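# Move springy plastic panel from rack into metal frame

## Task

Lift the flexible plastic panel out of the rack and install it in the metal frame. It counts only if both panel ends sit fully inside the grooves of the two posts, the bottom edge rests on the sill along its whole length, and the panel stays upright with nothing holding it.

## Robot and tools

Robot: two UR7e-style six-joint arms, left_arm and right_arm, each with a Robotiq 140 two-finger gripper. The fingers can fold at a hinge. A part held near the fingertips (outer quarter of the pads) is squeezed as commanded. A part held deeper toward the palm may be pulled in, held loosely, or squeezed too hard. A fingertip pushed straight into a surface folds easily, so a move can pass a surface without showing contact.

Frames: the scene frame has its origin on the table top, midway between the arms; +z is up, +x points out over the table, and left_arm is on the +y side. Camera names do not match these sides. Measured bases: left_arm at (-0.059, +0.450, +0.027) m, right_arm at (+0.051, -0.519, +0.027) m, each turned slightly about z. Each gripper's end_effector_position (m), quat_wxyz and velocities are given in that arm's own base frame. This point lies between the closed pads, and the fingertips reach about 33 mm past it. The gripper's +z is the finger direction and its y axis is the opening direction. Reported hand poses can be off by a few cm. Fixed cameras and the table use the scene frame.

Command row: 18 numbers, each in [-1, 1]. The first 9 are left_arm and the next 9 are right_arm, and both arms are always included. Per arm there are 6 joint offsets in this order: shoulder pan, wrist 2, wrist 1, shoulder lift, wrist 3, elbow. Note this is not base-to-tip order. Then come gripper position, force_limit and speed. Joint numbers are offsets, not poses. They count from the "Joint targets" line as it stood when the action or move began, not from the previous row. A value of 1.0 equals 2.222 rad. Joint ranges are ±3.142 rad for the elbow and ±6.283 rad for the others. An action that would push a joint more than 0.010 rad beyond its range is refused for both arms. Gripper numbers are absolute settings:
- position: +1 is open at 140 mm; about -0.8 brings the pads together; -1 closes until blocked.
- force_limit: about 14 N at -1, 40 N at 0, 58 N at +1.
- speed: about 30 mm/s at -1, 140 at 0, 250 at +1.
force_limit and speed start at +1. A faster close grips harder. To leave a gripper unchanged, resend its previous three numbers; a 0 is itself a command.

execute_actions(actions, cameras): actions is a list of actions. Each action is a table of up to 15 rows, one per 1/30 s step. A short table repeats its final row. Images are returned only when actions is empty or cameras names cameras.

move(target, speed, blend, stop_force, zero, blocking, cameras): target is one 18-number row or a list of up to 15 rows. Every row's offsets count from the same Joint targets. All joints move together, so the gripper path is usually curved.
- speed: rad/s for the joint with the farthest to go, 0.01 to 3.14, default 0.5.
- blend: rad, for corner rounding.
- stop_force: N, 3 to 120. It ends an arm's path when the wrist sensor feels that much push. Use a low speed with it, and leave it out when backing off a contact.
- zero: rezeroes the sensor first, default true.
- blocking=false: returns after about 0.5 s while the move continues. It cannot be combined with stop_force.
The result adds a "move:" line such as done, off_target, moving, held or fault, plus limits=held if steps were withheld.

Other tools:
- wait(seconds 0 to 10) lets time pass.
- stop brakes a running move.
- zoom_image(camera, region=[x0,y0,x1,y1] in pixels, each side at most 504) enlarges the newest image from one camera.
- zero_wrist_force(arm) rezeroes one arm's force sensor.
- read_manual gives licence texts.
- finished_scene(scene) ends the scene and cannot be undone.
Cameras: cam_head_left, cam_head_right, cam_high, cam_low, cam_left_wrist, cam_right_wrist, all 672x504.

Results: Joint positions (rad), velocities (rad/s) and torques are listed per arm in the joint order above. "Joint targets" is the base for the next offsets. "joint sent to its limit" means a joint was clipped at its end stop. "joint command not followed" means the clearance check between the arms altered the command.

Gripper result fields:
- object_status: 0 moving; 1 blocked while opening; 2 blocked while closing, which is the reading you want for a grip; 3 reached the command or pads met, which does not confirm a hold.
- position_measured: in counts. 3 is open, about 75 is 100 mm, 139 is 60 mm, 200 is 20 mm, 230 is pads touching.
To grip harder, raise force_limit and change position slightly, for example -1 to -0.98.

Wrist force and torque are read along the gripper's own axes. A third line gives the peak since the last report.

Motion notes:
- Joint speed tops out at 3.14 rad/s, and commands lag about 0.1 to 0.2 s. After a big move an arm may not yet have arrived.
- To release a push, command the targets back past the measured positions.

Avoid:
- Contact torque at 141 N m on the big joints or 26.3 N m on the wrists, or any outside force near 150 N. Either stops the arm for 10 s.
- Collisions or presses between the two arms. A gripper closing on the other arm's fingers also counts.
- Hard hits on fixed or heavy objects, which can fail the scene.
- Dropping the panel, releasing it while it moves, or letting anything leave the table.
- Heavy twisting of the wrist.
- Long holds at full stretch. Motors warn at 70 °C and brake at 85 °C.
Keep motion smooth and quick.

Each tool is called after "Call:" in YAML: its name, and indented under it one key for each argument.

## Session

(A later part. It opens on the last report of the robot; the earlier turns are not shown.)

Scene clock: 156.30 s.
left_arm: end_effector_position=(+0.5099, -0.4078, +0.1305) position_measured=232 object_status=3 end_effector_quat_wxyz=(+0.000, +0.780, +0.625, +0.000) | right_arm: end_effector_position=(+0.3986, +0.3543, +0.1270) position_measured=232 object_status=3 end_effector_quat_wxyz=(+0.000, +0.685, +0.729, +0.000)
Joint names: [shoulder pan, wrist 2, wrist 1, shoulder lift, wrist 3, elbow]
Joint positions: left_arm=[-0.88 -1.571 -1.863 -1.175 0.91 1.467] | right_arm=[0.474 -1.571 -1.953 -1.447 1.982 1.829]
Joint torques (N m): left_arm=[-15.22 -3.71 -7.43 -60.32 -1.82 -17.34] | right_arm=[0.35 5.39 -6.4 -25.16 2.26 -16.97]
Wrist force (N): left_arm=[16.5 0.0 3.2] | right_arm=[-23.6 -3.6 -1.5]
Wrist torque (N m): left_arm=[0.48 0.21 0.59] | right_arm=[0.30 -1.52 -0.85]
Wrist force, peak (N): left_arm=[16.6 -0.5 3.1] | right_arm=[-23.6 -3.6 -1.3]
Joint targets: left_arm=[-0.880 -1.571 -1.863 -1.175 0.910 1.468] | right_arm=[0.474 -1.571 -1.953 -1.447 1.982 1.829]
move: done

Call:
move:
  target: [0.0011,0,-0.0004,-0.001,0.0011,0.0014,-1,1,-1,0,0,0,0,0,0,-1,1,-1]
  speed: 0.012
  cameras: ["cam_left_wrist"]

Call:
zoom_image:
  camera: "cam_left_wrist"
  region: [280, 100, 400, 220]

Scene clock: 158.53 s.
left_arm: end_effector_position=(+0.5102, -0.4059, +0.1305) position_measured=232 object_status=3 end_effector_quat_wxyz=(+0.000, +0.780, +0.625, +0.000) | right_arm: end_effector_position=(+0.3986, +0.3543, +0.1270) position_measured=232 object_status=3 end_effector_quat_wxyz=(+0.000, +0.685, +0.729, +0.000)
Joint names: [shoulder pan, wrist 2, wrist 1, shoulder lift, wrist 3, elbow]
Joint positions: left_arm=[-0.878 -1.571 -1.864 -1.177 0.913 1.47] | right_arm=[0.474 -1.571 -1.953 -1.447 1.982 1.829]
Joint torques (N m): left_arm=[6.54 -2.99 -6.41 -58.96 0.67 -14.45] | right_arm=[0.77 5.36 -6.52 -24.64 2.27 -16.2]
Wrist force (N): left_arm=[7.7 -1.5 2.5] | right_arm=[-23.2 -3.2 -2.9]
Wrist torque (N m): left_arm=[0.48 0.23 0.48] | right_arm=[0.34 -1.47 -0.83]
Wrist force, peak (N): left_arm=[16.9 -0.3 3.3] | right_arm=[-23.6 -3.6 -1.6]
Joint targets: left_arm=[-0.878 -1.571 -1.864 -1.177 0.913 1.471] | right_arm=[0.474 -1.571 -1.953 -1.447 1.982 1.829]
move: done
Images, in order (width x height): cam_left_wrist 672x504.

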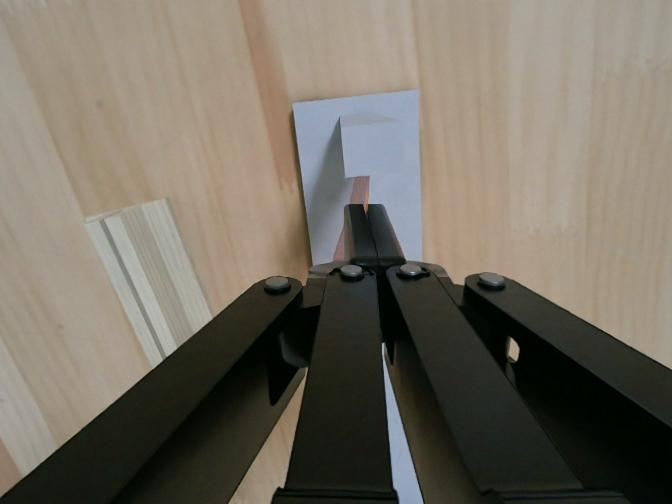

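Scaled by 4.200 from the camera's 672x504 image, which has a finer 960x720 frame.

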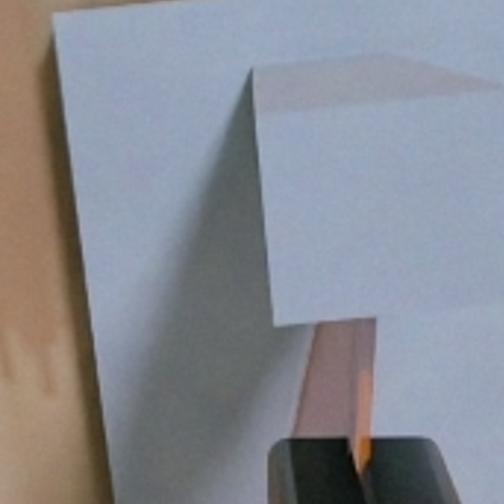

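Call:
move:
  target:
    - [-0.0011,0,0.0004,0.001,-0.0011,-0.0014,-1,1,-1,0,0,0,0,0,0,-1,1,-1]
    - [0.0004,0,0.0013,0.0036,0.0004,-0.005,-1,1,-1,0,0,0,0,0,0,-1,1,-1]
  speed: 0.02

Call:
move:
  target: [0.0011,0,-0.0004,-0.001,0.0011,0.0014,-1,1,-1,0,0,0,0,0,0,-1,1,-1]
  speed: 0.012

Call:
move:
  target: [0.0005,0,0.0003,0.0009,0.0005,-0.0012,-1,1,-1,0,0,0,0,0,0,-1,1,-1]
  speed: 0.012

Scene clock: 163.17 s.
left_arm: end_effector_position=(+0.5127, -0.4080, +0.1304) position_measured=232 object_status=3 end_effector_quat_wxyz=(+0.000, +0.780, +0.625, +0.000) | right_arm: end_effector_position=(+0.3986, +0.3543, +0.1270) position_measured=232 object_status=3 end_effector_quat_wxyz=(+0.000, +0.685, +0.729, +0.000)
Joint names: [shoulder pan, wrist 2, wrist 1, shoulder lift, wrist 3, elbow]
Joint positions: left_arm=[-0.877 -1.571 -1.861 -1.17 0.914 1.46] | right_arm=[0.474 -1.571 -1.953 -1.447 1.982 1.829]
Joint torques (N m): left_arm=[5.32 -4.09 -4.9 -37.23 0.48 -41.7] | right_arm=[1.71 5.38 -6.46 -25.44 2.16 -16.83]
Wrist force (N): left_arm=[13.0 -2.3 2.7] | right_arm=[-23.9 -3.6 -1.7]
Wrist torque (N m): left_arm=[0.51 0.17 0.46] | right_arm=[0.34 -1.51 -0.84]
Wrist force, peak (N): left_arm=[16.7 -1.0 3.7] | right_arm=[-23.9 -3.7 -2.5]
Joint targets: left_arm=[-0.877 -1.571 -1.861 -1.169 0.914 1.460] | right_arm=[0.474 -1.571 -1.953 -1.447 1.982 1.829]
move: done

Scene clock: 163.87 s.
left_arm: end_effector_position=(+0.5132, -0.4062, +0.1304) position_measured=232 object_status=3 end_effector_quat_wxyz=(+0.000, +0.780, +0.625, +0.000) | right_arm: end_effector_position=(+0.3986, +0.3543, +0.1270) position_measured=232 object_status=3 end_effector_quat_wxyz=(+0.000, +0.685, +0.729, +0.000)
Joint names: [shoulder pan, wrist 2, wrist 1, shoulder lift, wrist 3, elbow]
Joint positions: left_arm=[-0.875 -1.571 -1.862 -1.171 0.916 1.462] | right_arm=[0.474 -1.571 -1.953 -1.447 1.982 1.829]
Joint torques (N m): left_arm=[14.22 0.86 -5.14 -58.93 0.74 -14.84] | right_arm=[2.62 5.4 -6.54 -24.79 2.1 -16.46]
Wrist force (N): left_arm=[-3.3 -4.3 1.6] | right_arm=[-23.7 -3.4 -3.3]
Wrist torque (N m): left_arm=[0.61 0.42 0.44] | right_arm=[0.31 -1.48 -0.84]
Wrist force, peak (N): left_arm=[12.7 -2.1 2.9] | right_arm=[-23.9 -3.6 -2.8]
Joint targets: left_arm=[-0.874 -1.571 -1.862 -1.172 0.916 1.463] | right_arm=[0.474 -1.571 -1.953 -1.447 1.982 1.829]
move: done

Scene clock: 164.57 s.
left_arm: end_effector_position=(+0.5142, -0.4061, +0.1304) position_measured=232 object_status=3 end_effector_quat_wxyz=(+0.000, +0.780, +0.625, +0.000) | right_arm: end_effector_position=(+0.3986, +0.3543, +0.1270) position_measured=232 object_status=3 end_effector_quat_wxyz=(+0.000, +0.685, +0.729, +0.000)
Joint names: [shoulder pan, wrist 2, wrist 1, shoulder lift, wrist 3, elbow]
Joint positions: left_arm=[-0.873 -1.571 -1.862 -1.17 0.917 1.46] | right_arm=[0.474 -1.571 -1.953 -1.447 1.982 1.829]
Joint torques (N m): left_arm=[13.91 3.05 -3.49 -34.19 0.81 -40.26] | right_arm=[2.28 5.34 -6.45 -25.01 2.12 -16.77]
Wrist force (N): left_arm=[-3.6 -7.1 0.5] | right_arm=[-24.0 -3.4 -3.8]
Wrist torque (N m): left_arm=[0.73 0.39 0.36] | right_arm=[0.31 -1.48 -0.84]
Wrist force, peak (N): left_arm=[-3.6 -7.4 0.4] | right_arm=[-24.3 -3.3 -3.4]
Joint targets: left_arm=[-0.873 -1.571 -1.862 -1.170 0.917 1.460] | right_arm=[0.474 -1.571 -1.953 -1.447 1.982 1.829]
move: done

Call:
move:
  target: [-0.0018,0,0.0001,0.0002,-0.0018,-0.0004,-1,1,-1,0,0,0,0,0,0,-1,1,-1]
  speed: 0.02

Call:
move:
  target: [0,0,-0.0054,0.0017,0,0.0038,-1,1,-1,0,0,-0.0054,0.0017,0,0.0038,-1,1,-1]
  speed: 0.015
  stop_force: 5

Call:
move:
  target: [0.0014,0,-0.0005,-0.0012,0.0014,0.0017,-1,1,-1,0,0,0.0005,-0.0002,0,-0.0004,-1,1,-1]
  speed: 0.012

Scene clock: 172.23 s.
left_arm: end_effector_position=(+0.5129, -0.4082, +0.1304) position_measured=232 object_status=3 end_effector_quat_wxyz=(+0.000, +0.780, +0.625, +0.000) | right_arm: end_effector_position=(+0.3986, +0.3543, +0.1270) position_measured=232 object_status=3 end_effector_quat_wxyz=(+0.000, +0.685, +0.729, +0.000)
Joint names: [shoulder pan, wrist 2, wrist 1, shoulder lift, wrist 3, elbow]
Joint positions: left_arm=[-0.877 -1.571 -1.861 -1.169 0.914 1.459] | right_arm=[0.474 -1.571 -1.953 -1.447 1.982 1.829]
Joint torques (N m): left_arm=[-12.09 -1.8 -5.15 -36.24 -1.96 -43.11] | right_arm=[3.49 5.54 -6.46 -25.71 1.88 -17.4]
Wrist force (N): left_arm=[13.7 -2.0 3.2] | right_arm=[-23.8 -3.8 -1.6]
Wrist torque (N m): left_arm=[0.55 0.16 0.57] | right_arm=[0.32 -1.53 -0.85]
Wrist force, peak (N): left_arm=[13.7 -2.0 3.2] | right_arm=[-24.3 -3.2 -4.2]
Joint targets: left_arm=[-0.877 -1.571 -1.861 -1.169 0.913 1.459] | right_arm=[0.474 -1.571 -1.953 -1.447 1.982 1.829]
move: done

Scene clock: 174.10 s.
left_arm: end_effector_position=(+0.5128, -0.4084, +0.1279) position_measured=232 object_status=3 end_effector_quat_wxyz=(+0.000, +0.780, +0.625, +0.000) | right_arm: end_effector_position=(+0.3984, +0.3542, +0.1236) position_measured=232 object_status=3 end_effector_quat_wxyz=(+0.000, +0.685, +0.729, +0.000)
Joint names: [shoulder pan, wrist 2, wrist 1, shoulder lift, wrist 3, elbow]
Joint positions: left_arm=[-0.877 -1.571 -1.867 -1.167 0.913 1.463] | right_arm=[0.474 -1.571 -1.962 -1.444 1.982 1.835]
Joint torques (N m): left_arm=[-14.57 -4.29 -5.14 -58.15 -1.81 -41.5] | right_arm=[3.49 6.62 -5.71 -32.18 1.94 -40.62]
Wrist force (N): left_arm=[18.6 0.0 -1.3] | right_arm=[-26.0 -3.0 -7.1]
Wrist torque (N m): left_arm=[0.48 0.23 0.57] | right_arm=[0.28 -1.51 -0.84]
Wrist force, peak (N): left_arm=[18.9 0.1 -4.0] | right_arm=[-26.7 -2.5 -8.8]
Joint targets: left_arm=[-0.877 -1.571 -1.867 -1.167 0.913 1.463] | right_arm=[0.474 -1.571 -1.962 -1.444 1.982 1.835]
move: contact (left_arm, right_arm)

Scene clock: 174.80 s.
left_arm: end_effector_position=(+0.5132, -0.4062, +0.1279) position_measured=232 object_status=3 end_effector_quat_wxyz=(+0.000, +0.780, +0.625, +0.000) end_effector_velocity=(+0.001, +0.003, -0.001) end_effector_angular_velocity=(+0.002, +0.002, +0.002) | right_arm: end_effector_position=(+0.3985, +0.3542, +0.1241) position_measured=232 object_status=3 end_effector_quat_wxyz=(+0.000, +0.685, +0.729, +0.000)
Joint names: [shoulder pan, wrist 2, wrist 1, shoulder lift, wrist 3, elbow]
Joint positions: left_arm=[-0.874 -1.571 -1.869 -1.17 0.916 1.467] | right_arm=[0.474 -1.571 -1.961 -1.444 1.982 1.834]
Joint velocities: left_arm=[0.005 -0.001 0 -0.001 0.003 0.004] | right_arm=[within noise]
Joint torques (N m): left_arm=[16.7 1.86 -3.69 -58.1 0.63 -10.14] | right_arm=[3.24 7 -5.95 -33.93 1.9 -40.87]
Wrist force (N): left_arm=[-9.6 -2.6 -0.1] | right_arm=[-23.9 -3.5 -3.5]
Wrist torque (N m): left_arm=[0.57 0.62 0.47] | right_arm=[0.30 -1.43 -0.83]
Wrist force, peak (N): left_arm=[18.8 -0.3 -1.3] | right_arm=[-26.0 -3.0 -7.1]
Joint targets: left_arm=[-0.874 -1.571 -1.869 -1.170 0.916 1.467] | right_arm=[0.474 -1.571 -1.961 -1.444 1.982 1.834]
move: done

Call:
move:
  target: [-0.0006,0,0.0002,0.0005,-0.0006,-0.0007,-1,1,-1,0,0,0,0,0,0,-1,1,-1]
  speed: 0.02

Call:
move:
  target: [-0.0005,0,-0.0003,-0.0009,-0.0005,0.0012,-1,1,-1,0,0,0,0,0,0,-1,1,-1]
  speed: 0.02

Call:
move:
  target: [-0.0005,0,-0.0003,-0.0009,-0.0005,0.0012,-1,1,-1,0,0,0,0,0,0,-1,1,-1]
  speed: 0.02

Call:
move:
  target: [-0.0005,0,-0.0003,-0.0009,-0.0005,0.0012,-1,1,-1,0,0,0,0,0,0,-1,1,-1]
  speed: 0.02

Scene clock: 178.63 s.
left_arm: end_effector_position=(+0.5132, -0.4069, +0.1279) position_measured=232 object_status=3 end_effector_quat_wxyz=(+0.000, +0.780, +0.625, +0.000) | right_arm: end_effector_position=(+0.3985, +0.3542, +0.1241) position_measured=232 object_status=3 end_effector_quat_wxyz=(+0.000, +0.685, +0.729, +0.000)
Joint names: [shoulder pan, wrist 2, wrist 1, shoulder lift, wrist 3, elbow]
Joint positions: left_arm=[-0.875 -1.571 -1.868 -1.169 0.915 1.466] | right_arm=[0.474 -1.571 -1.961 -1.444 1.982 1.834]
Joint torques (N m): left_arm=[-6.27 1.72 -2.56 -32.78 -1.76 -38.62] | right_arm=[3.44 8.39 -6.09 -33.85 1.96 -41.26]
Wrist force (N): left_arm=[-0.3 -1.9 -1.0] | right_arm=[-23.5 -3.4 -3.7]
Wrist torque (N m): left_arm=[0.54 0.46 0.58] | right_arm=[0.33 -1.44 -0.83]
Wrist force, peak (N): left_arm=[-13.8 -4.0 -0.3] | right_arm=[-23.7 -3.6 -3.9]
Joint targets: left_arm=[-0.876 -1.571 -1.868 -1.169 0.915 1.466] | right_arm=[0.474 -1.571 -1.961 -1.444 1.982 1.834]
move: done

Scene clock: 179.33 s.
left_arm: end_effector_position=(+0.5122, -0.4069, +0.1279) position_measured=232 object_status=3 end_effector_quat_wxyz=(+0.000, +0.780, +0.625, +0.000) | right_arm: end_effector_position=(+0.3985, +0.3542, +0.1241) position_measured=232 object_status=3 end_effector_quat_wxyz=(+0.000, +0.685, +0.729, +0.000)
Joint names: [shoulder pan, wrist 2, wrist 1, shoulder lift, wrist 3, elbow]
Joint positions: left_arm=[-0.877 -1.571 -1.869 -1.171 0.914 1.468] | right_arm=[0.474 -1.571 -1.961 -1.444 1.982 1.834]
Joint torques (N m): left_arm=[-9.92 -1.46 -5.31 -59.5 -1.97 -11.43] | right_arm=[3.92 8.73 -6.13 -33.69 1.96 -41.95]
Wrist force (N): left_arm=[5.3 0.2 0.4] | right_arm=[-23.3 -3.6 -3.1]
Wrist torque (N m): left_arm=[0.41 0.28 0.62] | right_arm=[0.33 -1.45 -0.84]
Wrist force, peak (N): left_arm=[5.3 0.2 0.4] | right_arm=[-23.6 -3.7 -2.8]
Joint targets: left_arm=[-0.877 -1.571 -1.869 -1.171 0.914 1.468] | right_arm=[0.474 -1.571 -1.961 -1.444 1.982 1.834]
move: done

Scene clock: 180.03 s.
left_arm: end_effector_position=(+0.5112, -0.4068, +0.1280) position_measured=232 object_status=3 end_effector_quat_wxyz=(+0.000, +0.780, +0.625, +0.000) | right_arm: end_effector_position=(+0.3985, +0.3542, +0.1241) position_measured=232 object_status=3 end_effector_quat_wxyz=(+0.000, +0.685, +0.729, +0.000)
Joint names: [shoulder pan, wrist 2, wrist 1, shoulder lift, wrist 3, elbow]
Joint positions: left_arm=[-0.878 -1.571 -1.869 -1.173 0.913 1.471] | right_arm=[0.474 -1.571 -1.961 -1.444 1.982 1.834]
Joint torques (N m): left_arm=[-12.54 -2.17 -5.72 -59.43 -1.88 -13.8] | right_arm=[3.83 8.9 -6.16 -33.61 1.89 -42.3]
Wrist force (N): left_arm=[9.1 1.4 0.9] | right_arm=[-22.9 -3.6 -3.5]
Wrist torque (N m): left_arm=[0.37 0.21 0.63] | right_arm=[0.30 -1.46 -0.84]
Wrist force, peak (N): left_arm=[9.1 1.4 0.9] | right_arm=[-23.3 -3.5 -3.6]
Joint targets: left_arm=[-0.878 -1.571 -1.869 -1.173 0.913 1.471] | right_arm=[0.474 -1.571 -1.961 -1.444 1.982 1.834]
move: done

Scene clock: 180.73 s.
left_arm: end_effector_position=(+0.5102, -0.4067, +0.1281) position_measured=232 object_status=3 end_effector_quat_wxyz=(+0.000, +0.780, +0.625, +0.000) | right_arm: end_effector_position=(+0.3985, +0.3542, +0.1241) position_measured=232 object_status=3 end_effector_quat_wxyz=(+0.000, +0.685, +0.729, +0.000)
Joint names: [shoulder pan, wrist 2, wrist 1, shoulder lift, wrist 3, elbow]
Joint positions: left_arm=[-0.879 -1.571 -1.87 -1.175 0.912 1.473] | right_arm=[0.474 -1.571 -1.961 -1.444 1.982 1.834]
Joint torques (N m): left_arm=[-13.68 -2.84 -5.99 -60.88 -2.1 -13.73] | right_arm=[4.03 9.05 -6.25 -33.17 1.85 -41.52]
Wrist force (N): left_arm=[11.8 1.4 1.6] | right_arm=[-22.7 -3.8 -3.3]
Wrist torque (N m): left_arm=[0.30 0.17 0.63] | right_arm=[0.29 -1.48 -0.84]
Wrist force, peak (N): left_arm=[11.9 1.7 0.9] | right_arm=[-23.0 -3.8 -3.7]
Joint targets: left_arm=[-0.879 -1.571 -1.870 -1.175 0.912 1.474] | right_arm=[0.474 -1.571 -1.961 -1.444 1.982 1.834]
move: done

Call:
move:
  target: [-0.0005,0,-0.0003,-0.0009,-0.0005,0.0012,-1,1,-1,0,0,0,0,0,0,-1,1,-1]
  speed: 0.02

Call:
move:
  target: [0.0006,0,-0.0002,-0.0005,0.0006,0.0007,-1,1,-1,0,0,0,0,0,0,-1,1,-1]
  speed: 0.012
  cameras: ["cam_low","cam_left_wrist","cam_high"]

Call:
zoom_image:
  camera: "cam_low"
  region: [285, 215, 325, 270]

Call:
zoom_image:
  camera: "cam_left_wrist"
  region: [320, 150, 390, 220]

Call:
zoom_image:
  camera: "cam_high"
  region: [340, 180, 440, 330]

Scene clock: 184.40 s.
left_arm: end_effector_position=(+0.5092, -0.4066, +0.1282) position_measured=232 object_status=3 end_effector_quat_wxyz=(+0.000, +0.780, +0.625, +0.000) | right_arm: end_effector_position=(+0.3985, +0.3542, +0.1241) position_measured=232 object_status=3 end_effector_quat_wxyz=(+0.000, +0.685, +0.729, +0.000)
Joint names: [shoulder pan, wrist 2, wrist 1, shoulder lift, wrist 3, elbow]
Joint positions: left_arm=[-0.88 -1.571 -1.871 -1.177 0.911 1.476] | right_arm=[0.474 -1.571 -1.961 -1.444 1.982 1.834]
Joint torques (N m): left_arm=[-15.01 -3.45 -6.01 -60.21 -1.93 -15.08] | right_arm=[3.23 8.57 -6.44 -33.63 1.84 -41.39]
Wrist force (N): left_arm=[14.7 3.1 2.1] | right_arm=[-22.6 -3.8 -3.3]
Wrist torque (N m): left_arm=[0.29 0.11 0.66] | right_arm=[0.29 -1.47 -0.84]
Wrist force, peak (N): left_arm=[14.7 3.1 2.1] | right_arm=[-23.0 -3.8 -3.7]
Joint targets: left_arm=[-0.880 -1.571 -1.871 -1.177 0.911 1.476] | right_arm=[0.474 -1.571 -1.961 -1.444 1.982 1.834]
move: done

Scene clock: 185.10 s.
left_arm: end_effector_position=(+0.5093, -0.4057, +0.1282) position_measured=232 object_status=3 end_effector_quat_wxyz=(+0.000, +0.780, +0.625, +0.000) | right_arm: end_effector_position=(+0.3985, +0.3542, +0.1241) position_measured=232 object_status=3 end_effector_quat_wxyz=(+0.000, +0.685, +0.729, +0.000)
Joint names: [shoulder pan, wrist 2, wrist 1, shoulder lift, wrist 3, elbow]
Joint positions: left_arm=[-0.879 -1.571 -1.871 -1.178 0.912 1.478] | right_arm=[0.474 -1.571 -1.961 -1.444 1.982 1.834]
Joint torques (N m): left_arm=[6.86 -3.22 -4.84 -60.13 0.52 -13.52] | right_arm=[3.57 8.46 -6.4 -34.34 1.73 -41.73]
Wrist force (N): left_arm=[5.4 3.1 3.3] | right_arm=[-22.8 -3.5 -3.4]
Wrist torque (N m): left_arm=[0.32 0.28 0.59] | right_arm=[0.30 -1.44 -0.82]
Wrist force, peak (N): left_arm=[14.9 3.2 1.7] | right_arm=[-22.9 -3.6 -3.5]
Joint targets: left_arm=[-0.879 -1.571 -1.871 -1.178 0.912 1.478] | right_arm=[0.474 -1.571 -1.961 -1.444 1.982 1.834]
move: done
Images, in order (width x height): cam_high 672x504, cam_low 672x504, cam_left_wrist 672x504.

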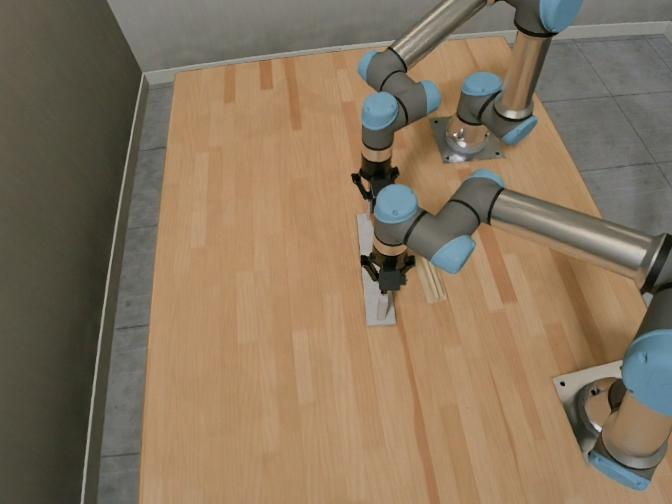

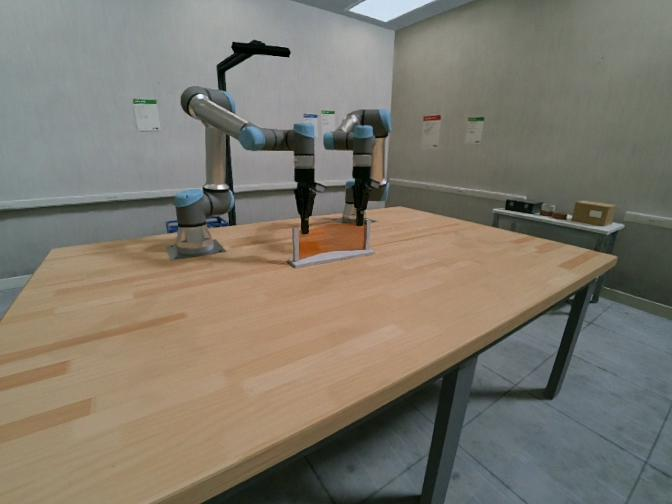

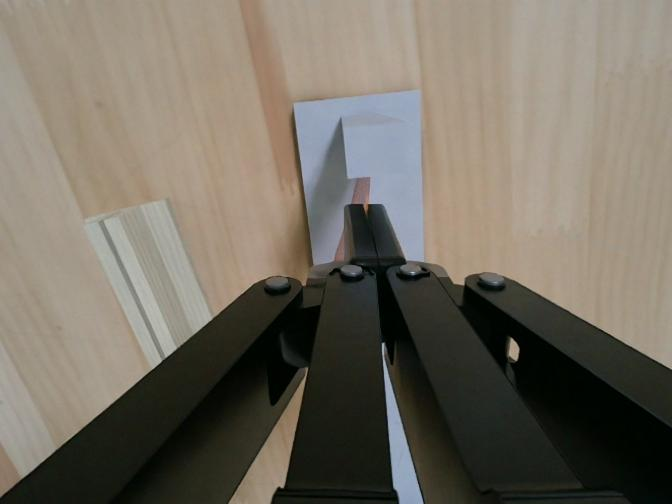

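Scaled by 9.164 from the camera's 672x504 image, which has a finer 960x720 frame.

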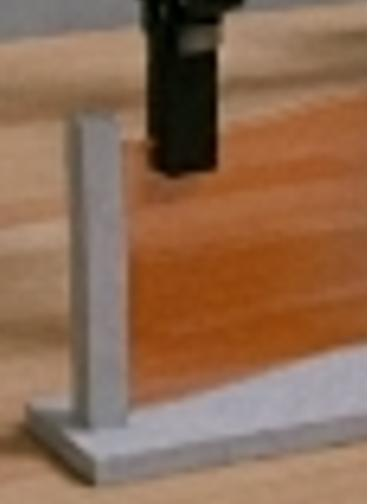

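Scaled by 7.200 from the camera's 672x504 image, which has a finer 960x720 frame.

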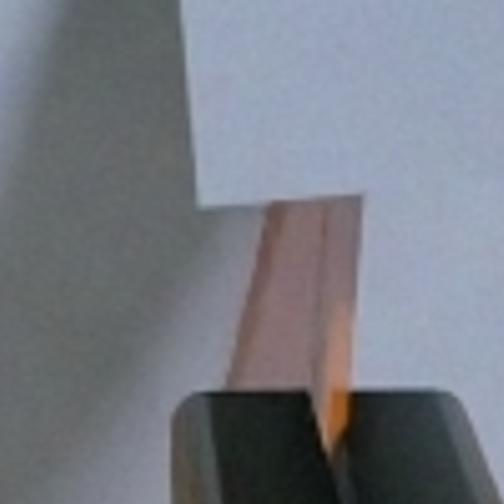

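Scaled by 3.360 from the camera's 672x504 image, which has a finer 960x720 frame.

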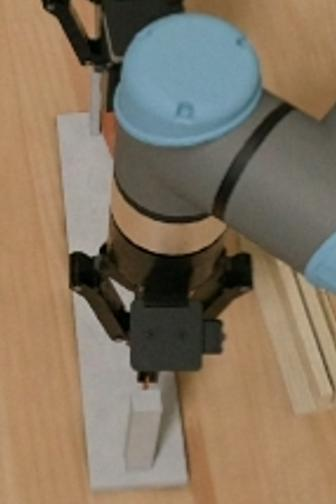

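Call:
move:
  target:
    - [-0.0014,0,0.0005,0.0012,-0.0014,-0.0017,-1,1,-1,0,0,0,0,0,0,-1,1,-1]
    - [-0.0014,0,0.0005,0.0012,0.0436,-0.0017,-1,1,-1,0,0,0,0,-0.03,0,-1,1,-1]
  speed: 0.06
  cameras: ["cam_left_wrist"]

Call:
zoom_image:
  camera: "cam_left_wrist"
  region: [310, 120, 410, 220]

Call:
move:
  target: [0.0011,0,-0.0004,-0.001,0.0011,0.0014,-1,1,-1,0,0,0,0,0,0,-1,1,-1]
  speed: 0.012

Call:
move:
  target: [0.0006,0,-0.0002,-0.0005,0.0006,0.0007,-1,1,-1,0,0,0,0,0,0,-1,1,-1]
  speed: 0.012

Scene clock: 193.60 s.
left_arm: end_effector_position=(+0.5088, -0.4080, +0.1282) position_measured=232 object_status=3 end_effector_quat_wxyz=(+0.000, +0.811, +0.586, +0.000) | right_arm: end_effector_position=(+0.3985, +0.3542, +0.1241) position_measured=232 object_status=3 end_effector_quat_wxyz=(+0.000, +0.660, +0.751, +0.000)
Joint names: [shoulder pan, wrist 2, wrist 1, shoulder lift, wrist 3, elbow]
Joint positions: left_arm=[-0.882 -1.571 -1.87 -1.175 1.008 1.474] | right_arm=[0.474 -1.571 -1.961 -1.444 1.916 1.834]
Joint torques (N m): left_arm=[-18.38 -6.36 -5.39 -33.6 0.93 -41.62] | right_arm=[3.84 7.82 -6.75 -33.56 -1.89 -40.65]
Wrist force (N): left_arm=[22.1 -0.6 -1.8] | right_arm=[-20.5 -4.5 -4.5]
Wrist torque (N m): left_arm=[0.47 0.41 0.36] | right_arm=[0.35 -1.39 -0.65]
Wrist force, peak (N): left_arm=[23.2 1.4 -1.1] | right_arm=[-22.9 -3.5 -3.7]
Joint targets: left_arm=[-0.882 -1.571 -1.870 -1.175 1.009 1.474] | right_arm=[0.474 -1.571 -1.961 -1.444 1.916 1.834]
move: done
Images, in order (width x height): cam_left_wrist 672x504.

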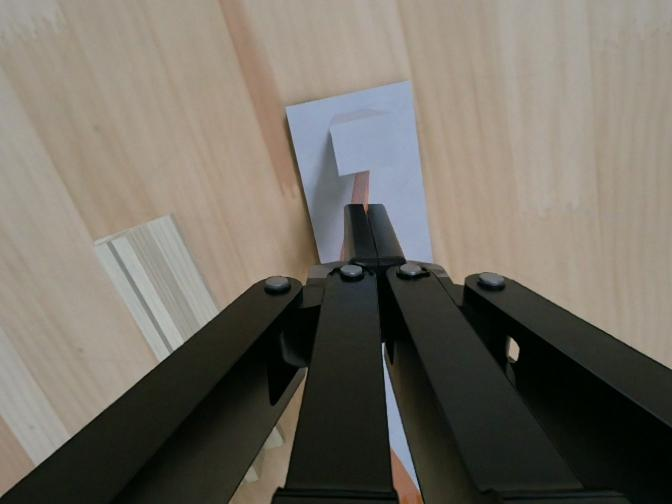

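Scaled by 5.040 from the camera's 672x504 image, which has a finer 960x720 frame.

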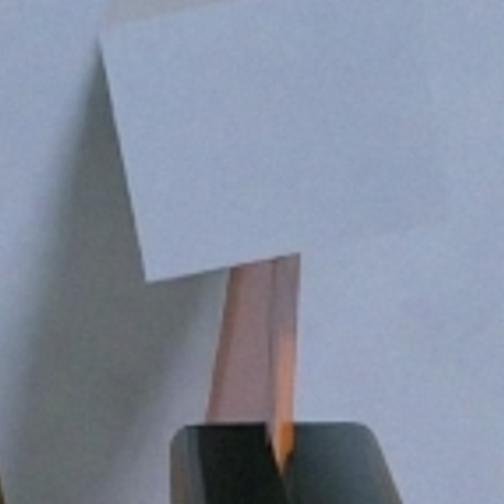

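Scene clock: 194.30 s.
left_arm: end_effector_position=(+0.5091, -0.4062, +0.1282) position_measured=232 object_status=3 end_effector_quat_wxyz=(+0.000, +0.811, +0.585, +0.000) | right_arm: end_effector_position=(+0.3985, +0.3542, +0.1241) position_measured=232 object_status=3 end_effector_quat_wxyz=(+0.000, +0.660, +0.751, +0.000)
Joint names: [shoulder pan, wrist 2, wrist 1, shoulder lift, wrist 3, elbow]
Joint positions: left_arm=[-0.879 -1.571 -1.871 -1.177 1.011 1.477] | right_arm=[0.474 -1.571 -1.961 -1.444 1.916 1.834]
Joint torques (N m): left_arm=[6.7 -3.33 -6.31 -58.81 1.05 -13.97] | right_arm=[4.14 7.76 -6.97 -33.15 -1.61 -40.59]
Wrist force (N): left_arm=[9.7 -1.5 0.5] | right_arm=[-20.7 -4.6 -3.9]
Wrist torque (N m): left_arm=[0.52 0.18 0.37] | right_arm=[0.32 -1.31 -0.63]
Wrist force, peak (N): left_arm=[22.5 -0.4 -2.0] | right_arm=[-21.0 -4.7 -4.4]
Joint targets: left_arm=[-0.879 -1.571 -1.871 -1.177 1.011 1.477] | right_arm=[0.474 -1.571 -1.961 -1.444 1.916 1.834]
move: done

Scene clock: 195.00 s.
left_arm: end_effector_position=(+0.5094, -0.4051, +0.1282) position_measured=232 object_status=3 end_effector_quat_wxyz=(+0.000, +0.811, +0.586, +0.000) | right_arm: end_effector_position=(+0.3985, +0.3542, +0.1241) position_measured=232 object_status=3 end_effector_quat_wxyz=(+0.000, +0.660, +0.751, +0.000)
Joint names: [shoulder pan, wrist 2, wrist 1, shoulder lift, wrist 3, elbow]
Joint positions: left_arm=[-0.878 -1.571 -1.871 -1.179 1.013 1.479] | right_arm=[0.474 -1.571 -1.961 -1.444 1.916 1.834]
Joint torques (N m): left_arm=[10.01 0.66 -5.45 -58.87 0.77 -12.91] | right_arm=[3.74 7.72 -6.98 -32.39 -1.76 -39.47]
Wrist force (N): left_arm=[0.5 -2.6 1.1] | right_arm=[-19.4 -4.6 -2.9]
Wrist torque (N m): left_arm=[0.58 0.30 0.37] | right_arm=[0.34 -1.31 -0.62]
Wrist force, peak (N): left_arm=[9.3 -1.6 0.6] | right_arm=[-20.6 -4.4 -4.5]
Joint targets: left_arm=[-0.878 -1.571 -1.871 -1.179 1.013 1.479] | right_arm=[0.474 -1.571 -1.961 -1.444 1.916 1.834]
move: done

Call:
move:
  target:
    - [-0.0034,0,0.0012,0.0029,-0.0034,-0.0041,-1,1,-1,0,0,0,0,0,0,-1,1,-1]
    - [-0.0034,0,0.0023,0.0026,-0.0034,-0.0049,-1,1,-1,0,0,0.0022,-0.0007,0,-0.0015,-1,1,-1]
  speed: 0.03
  cameras: ["cam_left_wrist","cam_right_wrist","cam_low","cam_head_left"]

Call:
zoom_image:
  camera: "cam_left_wrist"
  region: [310, 120, 410, 220]

Call:
zoom_image:
  camera: "cam_head_left"
  region: [300, 220, 450, 310]

Call:
zoom_image:
  camera: "cam_right_wrist"
  region: [280, 160, 400, 280]

Scene clock: 200.87 s.
left_arm: end_effector_position=(+0.5081, -0.4110, +0.1290) position_measured=232 object_status=3 end_effector_quat_wxyz=(+0.000, +0.811, +0.586, +0.000) | right_arm: end_effector_position=(+0.3985, +0.3543, +0.1258) position_measured=232 object_status=3 end_effector_quat_wxyz=(+0.000, +0.660, +0.751, +0.000)
Joint names: [shoulder pan, wrist 2, wrist 1, shoulder lift, wrist 3, elbow]
Joint positions: left_arm=[-0.886 -1.571 -1.867 -1.173 1.005 1.468] | right_arm=[0.474 -1.571 -1.956 -1.446 1.916 1.831]
Joint torques (N m): left_arm=[-20.73 -7.81 -6.66 -57.87 -1.81 -45.02] | right_arm=[3.77 7.14 -5.64 -36.2 -1.47 -43.47]
Wrist force (N): left_arm=[24.8 -2.6 -0.7] | right_arm=[-19.4 -4.9 1.0]
Wrist torque (N m): left_arm=[0.62 0.62 0.48] | right_arm=[0.34 -1.49 -0.68]
Wrist force, peak (N): left_arm=[27.4 -1.7 -4.3] | right_arm=[-20.9 -4.3 -3.7]
Joint targets: left_arm=[-0.886 -1.571 -1.866 -1.173 1.005 1.468] | right_arm=[0.474 -1.571 -1.956 -1.446 1.916 1.831]
move: done
Images, in order (width x height): cam_head_left 672x504, cam_low 672x504, cam_left_wrist 672x504, cam_right_wrist 672x504.

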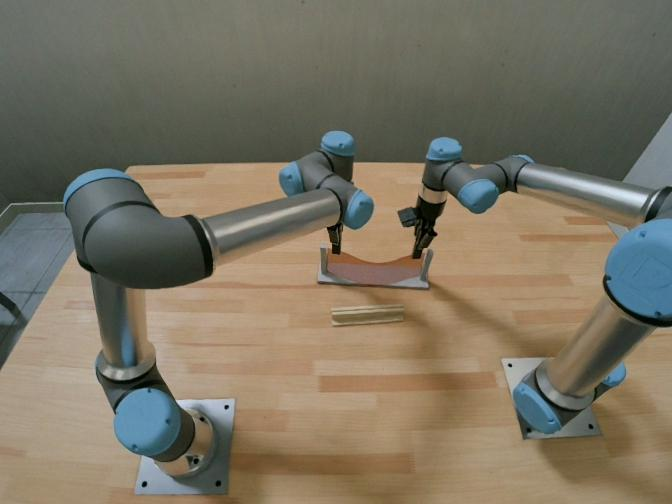

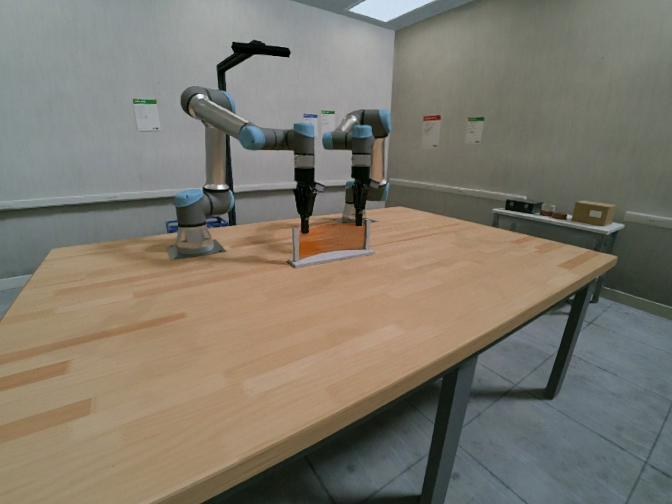

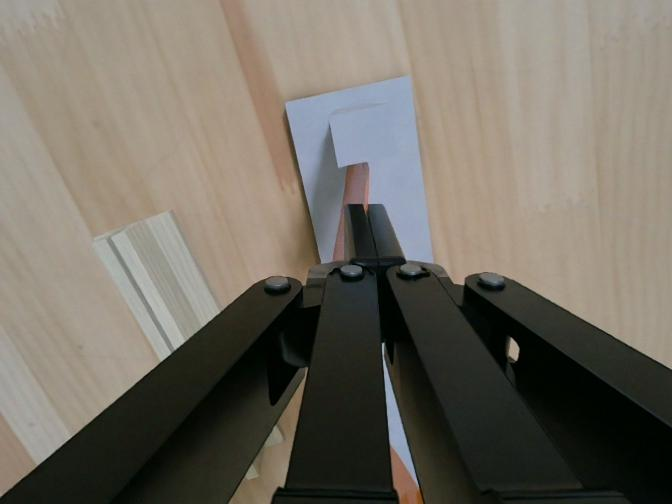

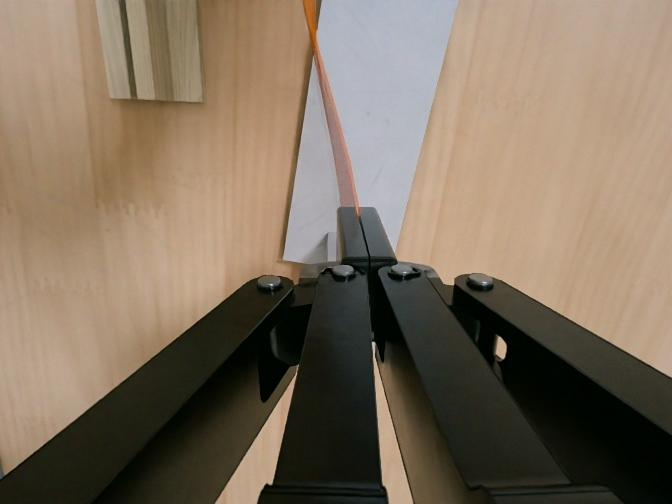

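Scaled by 5.040 from the camera's 672x504 image, which has a finer 960x720 frame.

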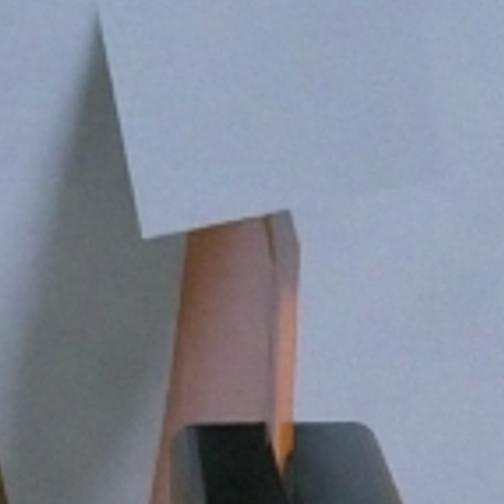

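Scaled by 3.360 from the camera's 672x504 image, which has a finer 960x720 frame.

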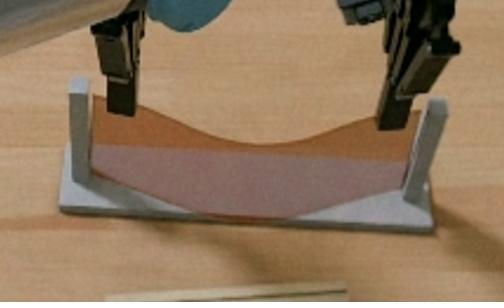

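Scaled by 4.200 from the camera's 672x504 image, which has a finer 960x720 frame.

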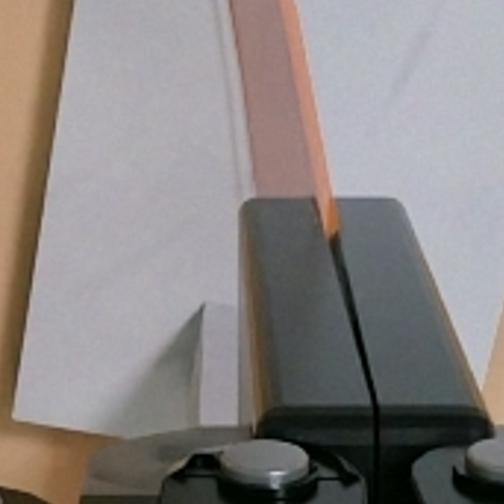

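Call:
move:
  target:
    - [0.0021,0,0.0014,0.0036,0.0021,-0.005,-1,1,-1,0,0,0,0,0,0,-1,1,-1]
    - [0.0041,0,-0.0002,0.0021,0.0041,-0.0019,-1,1,-1,0,0,-0.0011,0.0004,0,0.0008,-1,1,-1]
  speed: 0.02

Call:
move:
  target: [0.0011,0,-0.0004,-0.001,0.0011,0.0014,-1,1,-1,0,0,0,0,0,0,-1,1,-1]
  speed: 0.012
  cameras: ["cam_left_wrist"]

Call:
zoom_image:
  camera: "cam_left_wrist"
  region: [310, 120, 410, 220]

Scene clock: 207.07 s.
left_arm: end_effector_position=(+0.5129, -0.4080, +0.1283) position_measured=232 object_status=3 end_effector_quat_wxyz=(+0.000, +0.811, +0.585, +0.000) | right_arm: end_effector_position=(+0.3985, +0.3542, +0.1250) position_measured=232 object_status=3 end_effector_quat_wxyz=(+0.000, +0.660, +0.751, +0.000)
Joint names: [shoulder pan, wrist 2, wrist 1, shoulder lift, wrist 3, elbow]
Joint positions: left_arm=[-0.877 -1.571 -1.867 -1.168 1.014 1.463] | right_arm=[0.474 -1.571 -1.958 -1.445 1.916 1.832]
Joint torques (N m): left_arm=[5.2 -3.48 -6.91 -60.22 1.06 -16.89] | right_arm=[4.11 6.67 -9.25 -22.4 -0.79 -16.12]
Wrist force (N): left_arm=[10.8 -3.5 0.3] | right_arm=[-19.9 -5.0 -0.9]
Wrist torque (N m): left_arm=[0.64 0.20 0.33] | right_arm=[0.33 -1.40 -0.63]
Wrist force, peak (N): left_arm=[24.8 -2.7 0.1] | right_arm=[-20.2 -5.0 -0.3]
Joint targets: left_arm=[-0.876 -1.571 -1.867 -1.168 1.014 1.464] | right_arm=[0.474 -1.571 -1.958 -1.445 1.916 1.832]
move: done

Scene clock: 207.77 s.
left_arm: end_effector_position=(+0.5133, -0.4060, +0.1283) position_measured=232 object_status=3 end_effector_quat_wxyz=(+0.000, +0.811, +0.585, +0.000) | right_arm: end_effector_position=(+0.3985, +0.3542, +0.1249) position_measured=232 object_status=3 end_effector_quat_wxyz=(+0.000, +0.660, +0.751, +0.000)
Joint names: [shoulder pan, wrist 2, wrist 1, shoulder lift, wrist 3, elbow]
Joint positions: left_arm=[-0.874 -1.571 -1.868 -1.17 1.016 1.466] | right_arm=[0.474 -1.571 -1.958 -1.445 1.916 1.832]
Joint torques (N m): left_arm=[19.29 2.5 -3.27 -57.23 0.73 -9.12] | right_arm=[4.17 6.57 -8.89 -22.42 -0.76 -15.29]
Wrist force (N): left_arm=[-14.7 -2.9 -1.1] | right_arm=[-19.7 -4.7 -2.1]
Wrist torque (N m): left_arm=[0.61 0.67 0.37] | right_arm=[0.39 -1.31 -0.62]
Wrist force, peak (N): left_arm=[-14.7 -2.9 -1.1] | right_arm=[-20.1 -5.1 -0.8]
Joint targets: left_arm=[-0.874 -1.571 -1.868 -1.170 1.017 1.467] | right_arm=[0.474 -1.571 -1.958 -1.445 1.916 1.832]
move: done
Images, in order (width x height): cam_left_wrist 672x504.

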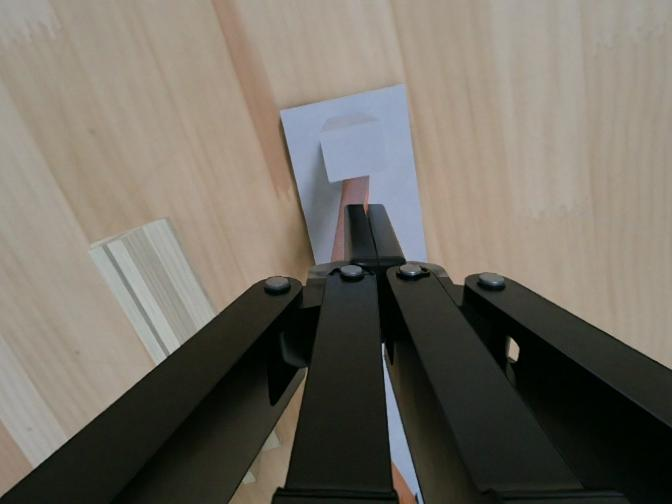

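Scaled by 5.040 from the camera's 672x504 image, which has a finer 960x720 frame.

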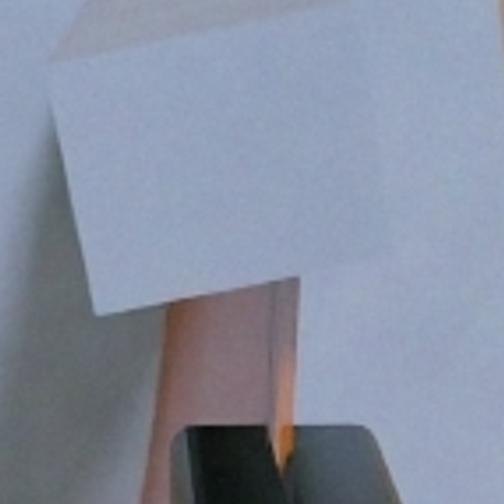

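Call:
move:
  target:
    - [-0.0039,0,0,0,-0.0039,0,-1,1,-1,0,0,0,0,0,0,-1,1,-1]
    - [-0.0039,0,0.0016,-0.0005,-0.0309,-0.0011,-1,1,-1,0,0,0,0,0.0117,0,-1,1,-1]
  speed: 0.04
  cameras: ["cam_left_wrist"]

Call:
zoom_image:
  camera: "cam_left_wrist"
  region: [310, 120, 410, 220]

Scene clock: 216.73 s.
left_arm: end_effector_position=(+0.5098, -0.4102, +0.1298) position_measured=232 object_status=3 end_effector_quat_wxyz=(+0.000, +0.793, +0.609, +0.000) | right_arm: end_effector_position=(+0.3985, +0.3542, +0.1249) position_measured=232 object_status=3 end_effector_quat_wxyz=(+0.000, +0.670, +0.743, +0.000)
Joint names: [shoulder pan, wrist 2, wrist 1, shoulder lift, wrist 3, elbow]
Joint positions: left_arm=[-0.883 -1.571 -1.864 -1.171 0.948 1.464] | right_arm=[0.474 -1.571 -1.958 -1.445 1.942 1.832]
Joint torques (N m): left_arm=[-20.13 -7.61 -7.02 -60.55 -1.84 -44.87] | right_arm=[3.83 5.84 -7.66 -29.59 2.64 -21.96]
Wrist force (N): left_arm=[26.0 -1.4 0.8] | right_arm=[-21.2 -4.5 -0.4]
Wrist torque (N m): left_arm=[0.56 0.74 0.52] | right_arm=[0.32 -1.46 -0.83]
Wrist force, peak (N): left_arm=[26.7 -2.0 -3.5] | right_arm=[-21.5 -4.7 0.1]
Joint targets: left_arm=[-0.883 -1.571 -1.864 -1.171 0.948 1.464] | right_arm=[0.474 -1.571 -1.958 -1.445 1.942 1.832]
move: done
Images, in order (width x height): cam_left_wrist 672x504.

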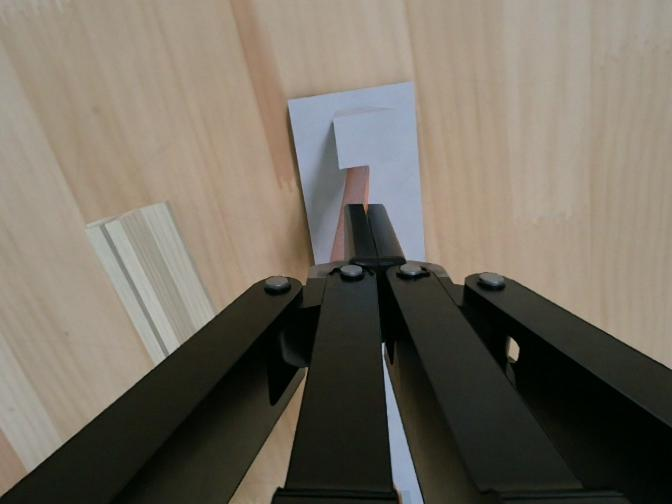

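Scaled by 5.040 from the camera's 672x504 image, which has a finer 960x720 frame.

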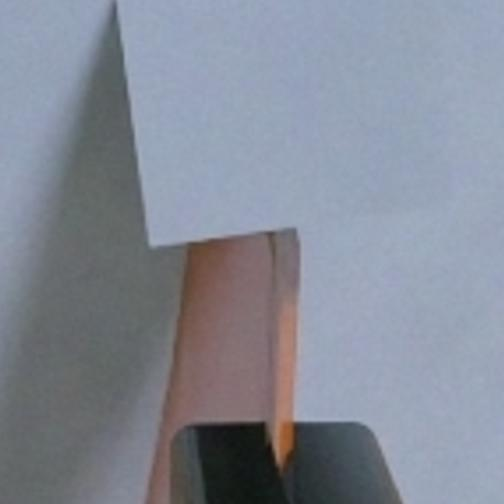

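Call:
move:
  target:
    - [0.0005,0,0.0003,0.0009,-0.013,-0.0012,-1,1,-1,0,0,0,0,0.0117,0,-1,1,-1]
    - [0.0022,0,-0.0017,-0.0002,-0.0113,0.0018,-1,1,-1,0,0,0,0,0.0117,0,-1,1,-1]
  speed: 0.03

Call:
move:
  target: [0.0011,0,-0.0004,-0.001,0.0011,0.0014,-1,1,-1,0,0,0,0,0,0,-1,1,-1]
  speed: 0.012
  cameras: ["cam_left_wrist"]

Call:
zoom_image:
  camera: "cam_left_wrist"
  region: [310, 120, 410, 220]

Scene clock: 223.33 s.
left_arm: end_effector_position=(+0.5115, -0.4074, +0.1286) position_measured=232 object_status=3 end_effector_quat_wxyz=(+0.000, +0.784, +0.621, +0.000) | right_arm: end_effector_position=(+0.3985, +0.3542, +0.1249) position_measured=232 object_status=3 end_effector_quat_wxyz=(+0.000, +0.679, +0.734, +0.000)
Joint names: [shoulder pan, wrist 2, wrist 1, shoulder lift, wrist 3, elbow]
Joint positions: left_arm=[-0.878 -1.571 -1.868 -1.172 0.923 1.468] | right_arm=[0.474 -1.571 -1.958 -1.445 1.968 1.832]
Joint torques (N m): left_arm=[-3.89 -5.88 -8.97 -58.92 0.77 -17.93] | right_arm=[3.93 5.44 -6.68 -32.05 2.46 -34.9]
Wrist force (N): left_arm=[25.1 -0.6 -0.3] | right_arm=[-21.1 -4.5 0.0]
Wrist torque (N m): left_arm=[0.53 0.60 0.40] | right_arm=[0.27 -1.48 -0.80]
Wrist force, peak (N): left_arm=[27.0 -1.1 0.8] | right_arm=[-22.3 -4.3 0.0]
Joint targets: left_arm=[-0.878 -1.571 -1.868 -1.172 0.923 1.468] | right_arm=[0.474 -1.571 -1.958 -1.445 1.968 1.832]
move: done

Scene clock: 224.03 s.
left_arm: end_effector_position=(+0.5118, -0.4054, +0.1286) position_measured=232 object_status=3 end_effector_quat_wxyz=(+0.000, +0.784, +0.621, +0.000) | right_arm: end_effector_position=(+0.3985, +0.3542, +0.1249) position_measured=232 object_status=3 end_effector_quat_wxyz=(+0.000, +0.679, +0.734, +0.000)
Joint names: [shoulder pan, wrist 2, wrist 1, shoulder lift, wrist 3, elbow]
Joint positions: left_arm=[-0.875 -1.571 -1.869 -1.174 0.925 1.471] | right_arm=[0.474 -1.571 -1.958 -1.445 1.968 1.832]
Joint torques (N m): left_arm=[-3.37 -5.9 -8.87 -60.08 0.63 -17.68] | right_arm=[4.2 5.32 -6.61 -31.62 2.41 -38.03]
Wrist force (N): left_arm=[24.5 -0.4 -0.3] | right_arm=[-20.6 -4.1 -0.2]
Wrist torque (N m): left_arm=[0.54 0.55 0.36] | right_arm=[0.32 -1.39 -0.76]
Wrist force, peak (N): left_arm=[25.3 -0.8 -0.2] | right_arm=[-21.3 -4.5 0.0]
Joint targets: left_arm=[-0.875 -1.571 -1.869 -1.174 0.925 1.471] | right_arm=[0.474 -1.571 -1.958 -1.445 1.968 1.832]
move: done
Images, in order (width x height): cam_left_wrist 672x504.

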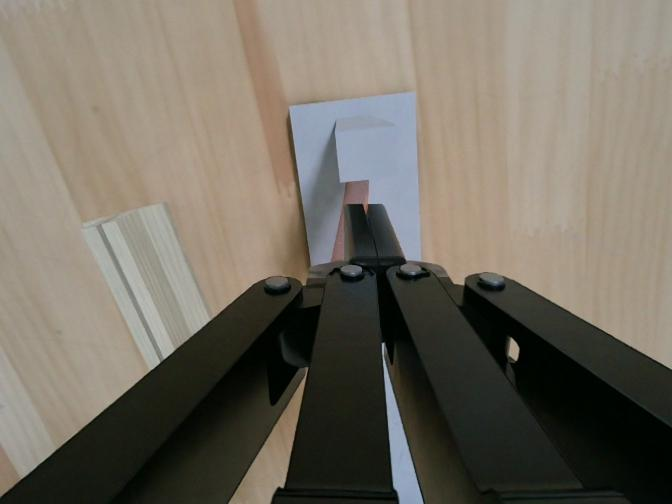

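Scaled by 5.040 from the camera's 672x504 image, which has a finer 960x720 frame.

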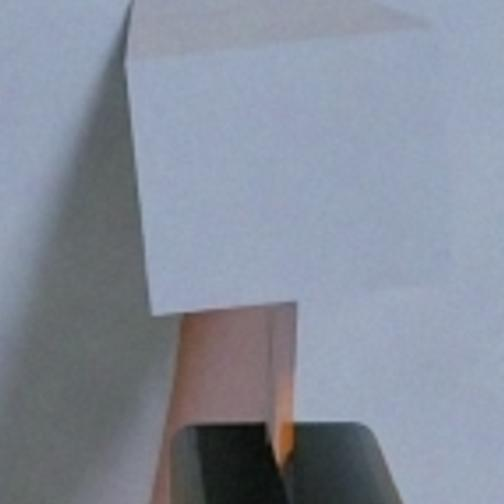

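Call:
move:
  target: [0.0034,0,-0.0011,-0.0027,0.0034,0.0039,-1,1,-1,0,0,0,0,0,0,-1,1,-1]
  speed: 0.012
  stop_force: 18

Scene clock: 227.17 s.
left_arm: end_effector_position=(+0.5131, -0.3993, +0.1286) position_measured=232 object_status=3 end_effector_quat_wxyz=(+0.000, +0.784, +0.621, +0.000) | right_arm: end_effector_position=(+0.3985, +0.3542, +0.1249) position_measured=232 object_status=3 end_effector_quat_wxyz=(+0.000, +0.679, +0.734, +0.000)
Joint names: [shoulder pan, wrist 2, wrist 1, shoulder lift, wrist 3, elbow]
Joint positions: left_arm=[-0.868 -1.571 -1.871 -1.18 0.933 1.48] | right_arm=[0.474 -1.571 -1.958 -1.445 1.968 1.832]
Joint torques (N m): left_arm=[4.32 -1.88 -6.69 -58.89 1.05 -14.83] | right_arm=[3.89 4.88 -6.63 -32.01 2.15 -42.03]
Wrist force (N): left_arm=[12.1 -0.9 0.3] | right_arm=[-20.1 -3.7 -2.0]
Wrist torque (N m): left_arm=[0.49 0.22 0.24] | right_arm=[0.26 -1.29 -0.63]
Wrist force, peak (N): left_arm=[24.6 -0.7 -0.4] | right_arm=[-20.7 -4.4 0.0]
Joint targets: left_arm=[-0.868 -1.571 -1.871 -1.180 0.933 1.480] | right_arm=[0.474 -1.571 -1.958 -1.445 1.968 1.832]
move: done


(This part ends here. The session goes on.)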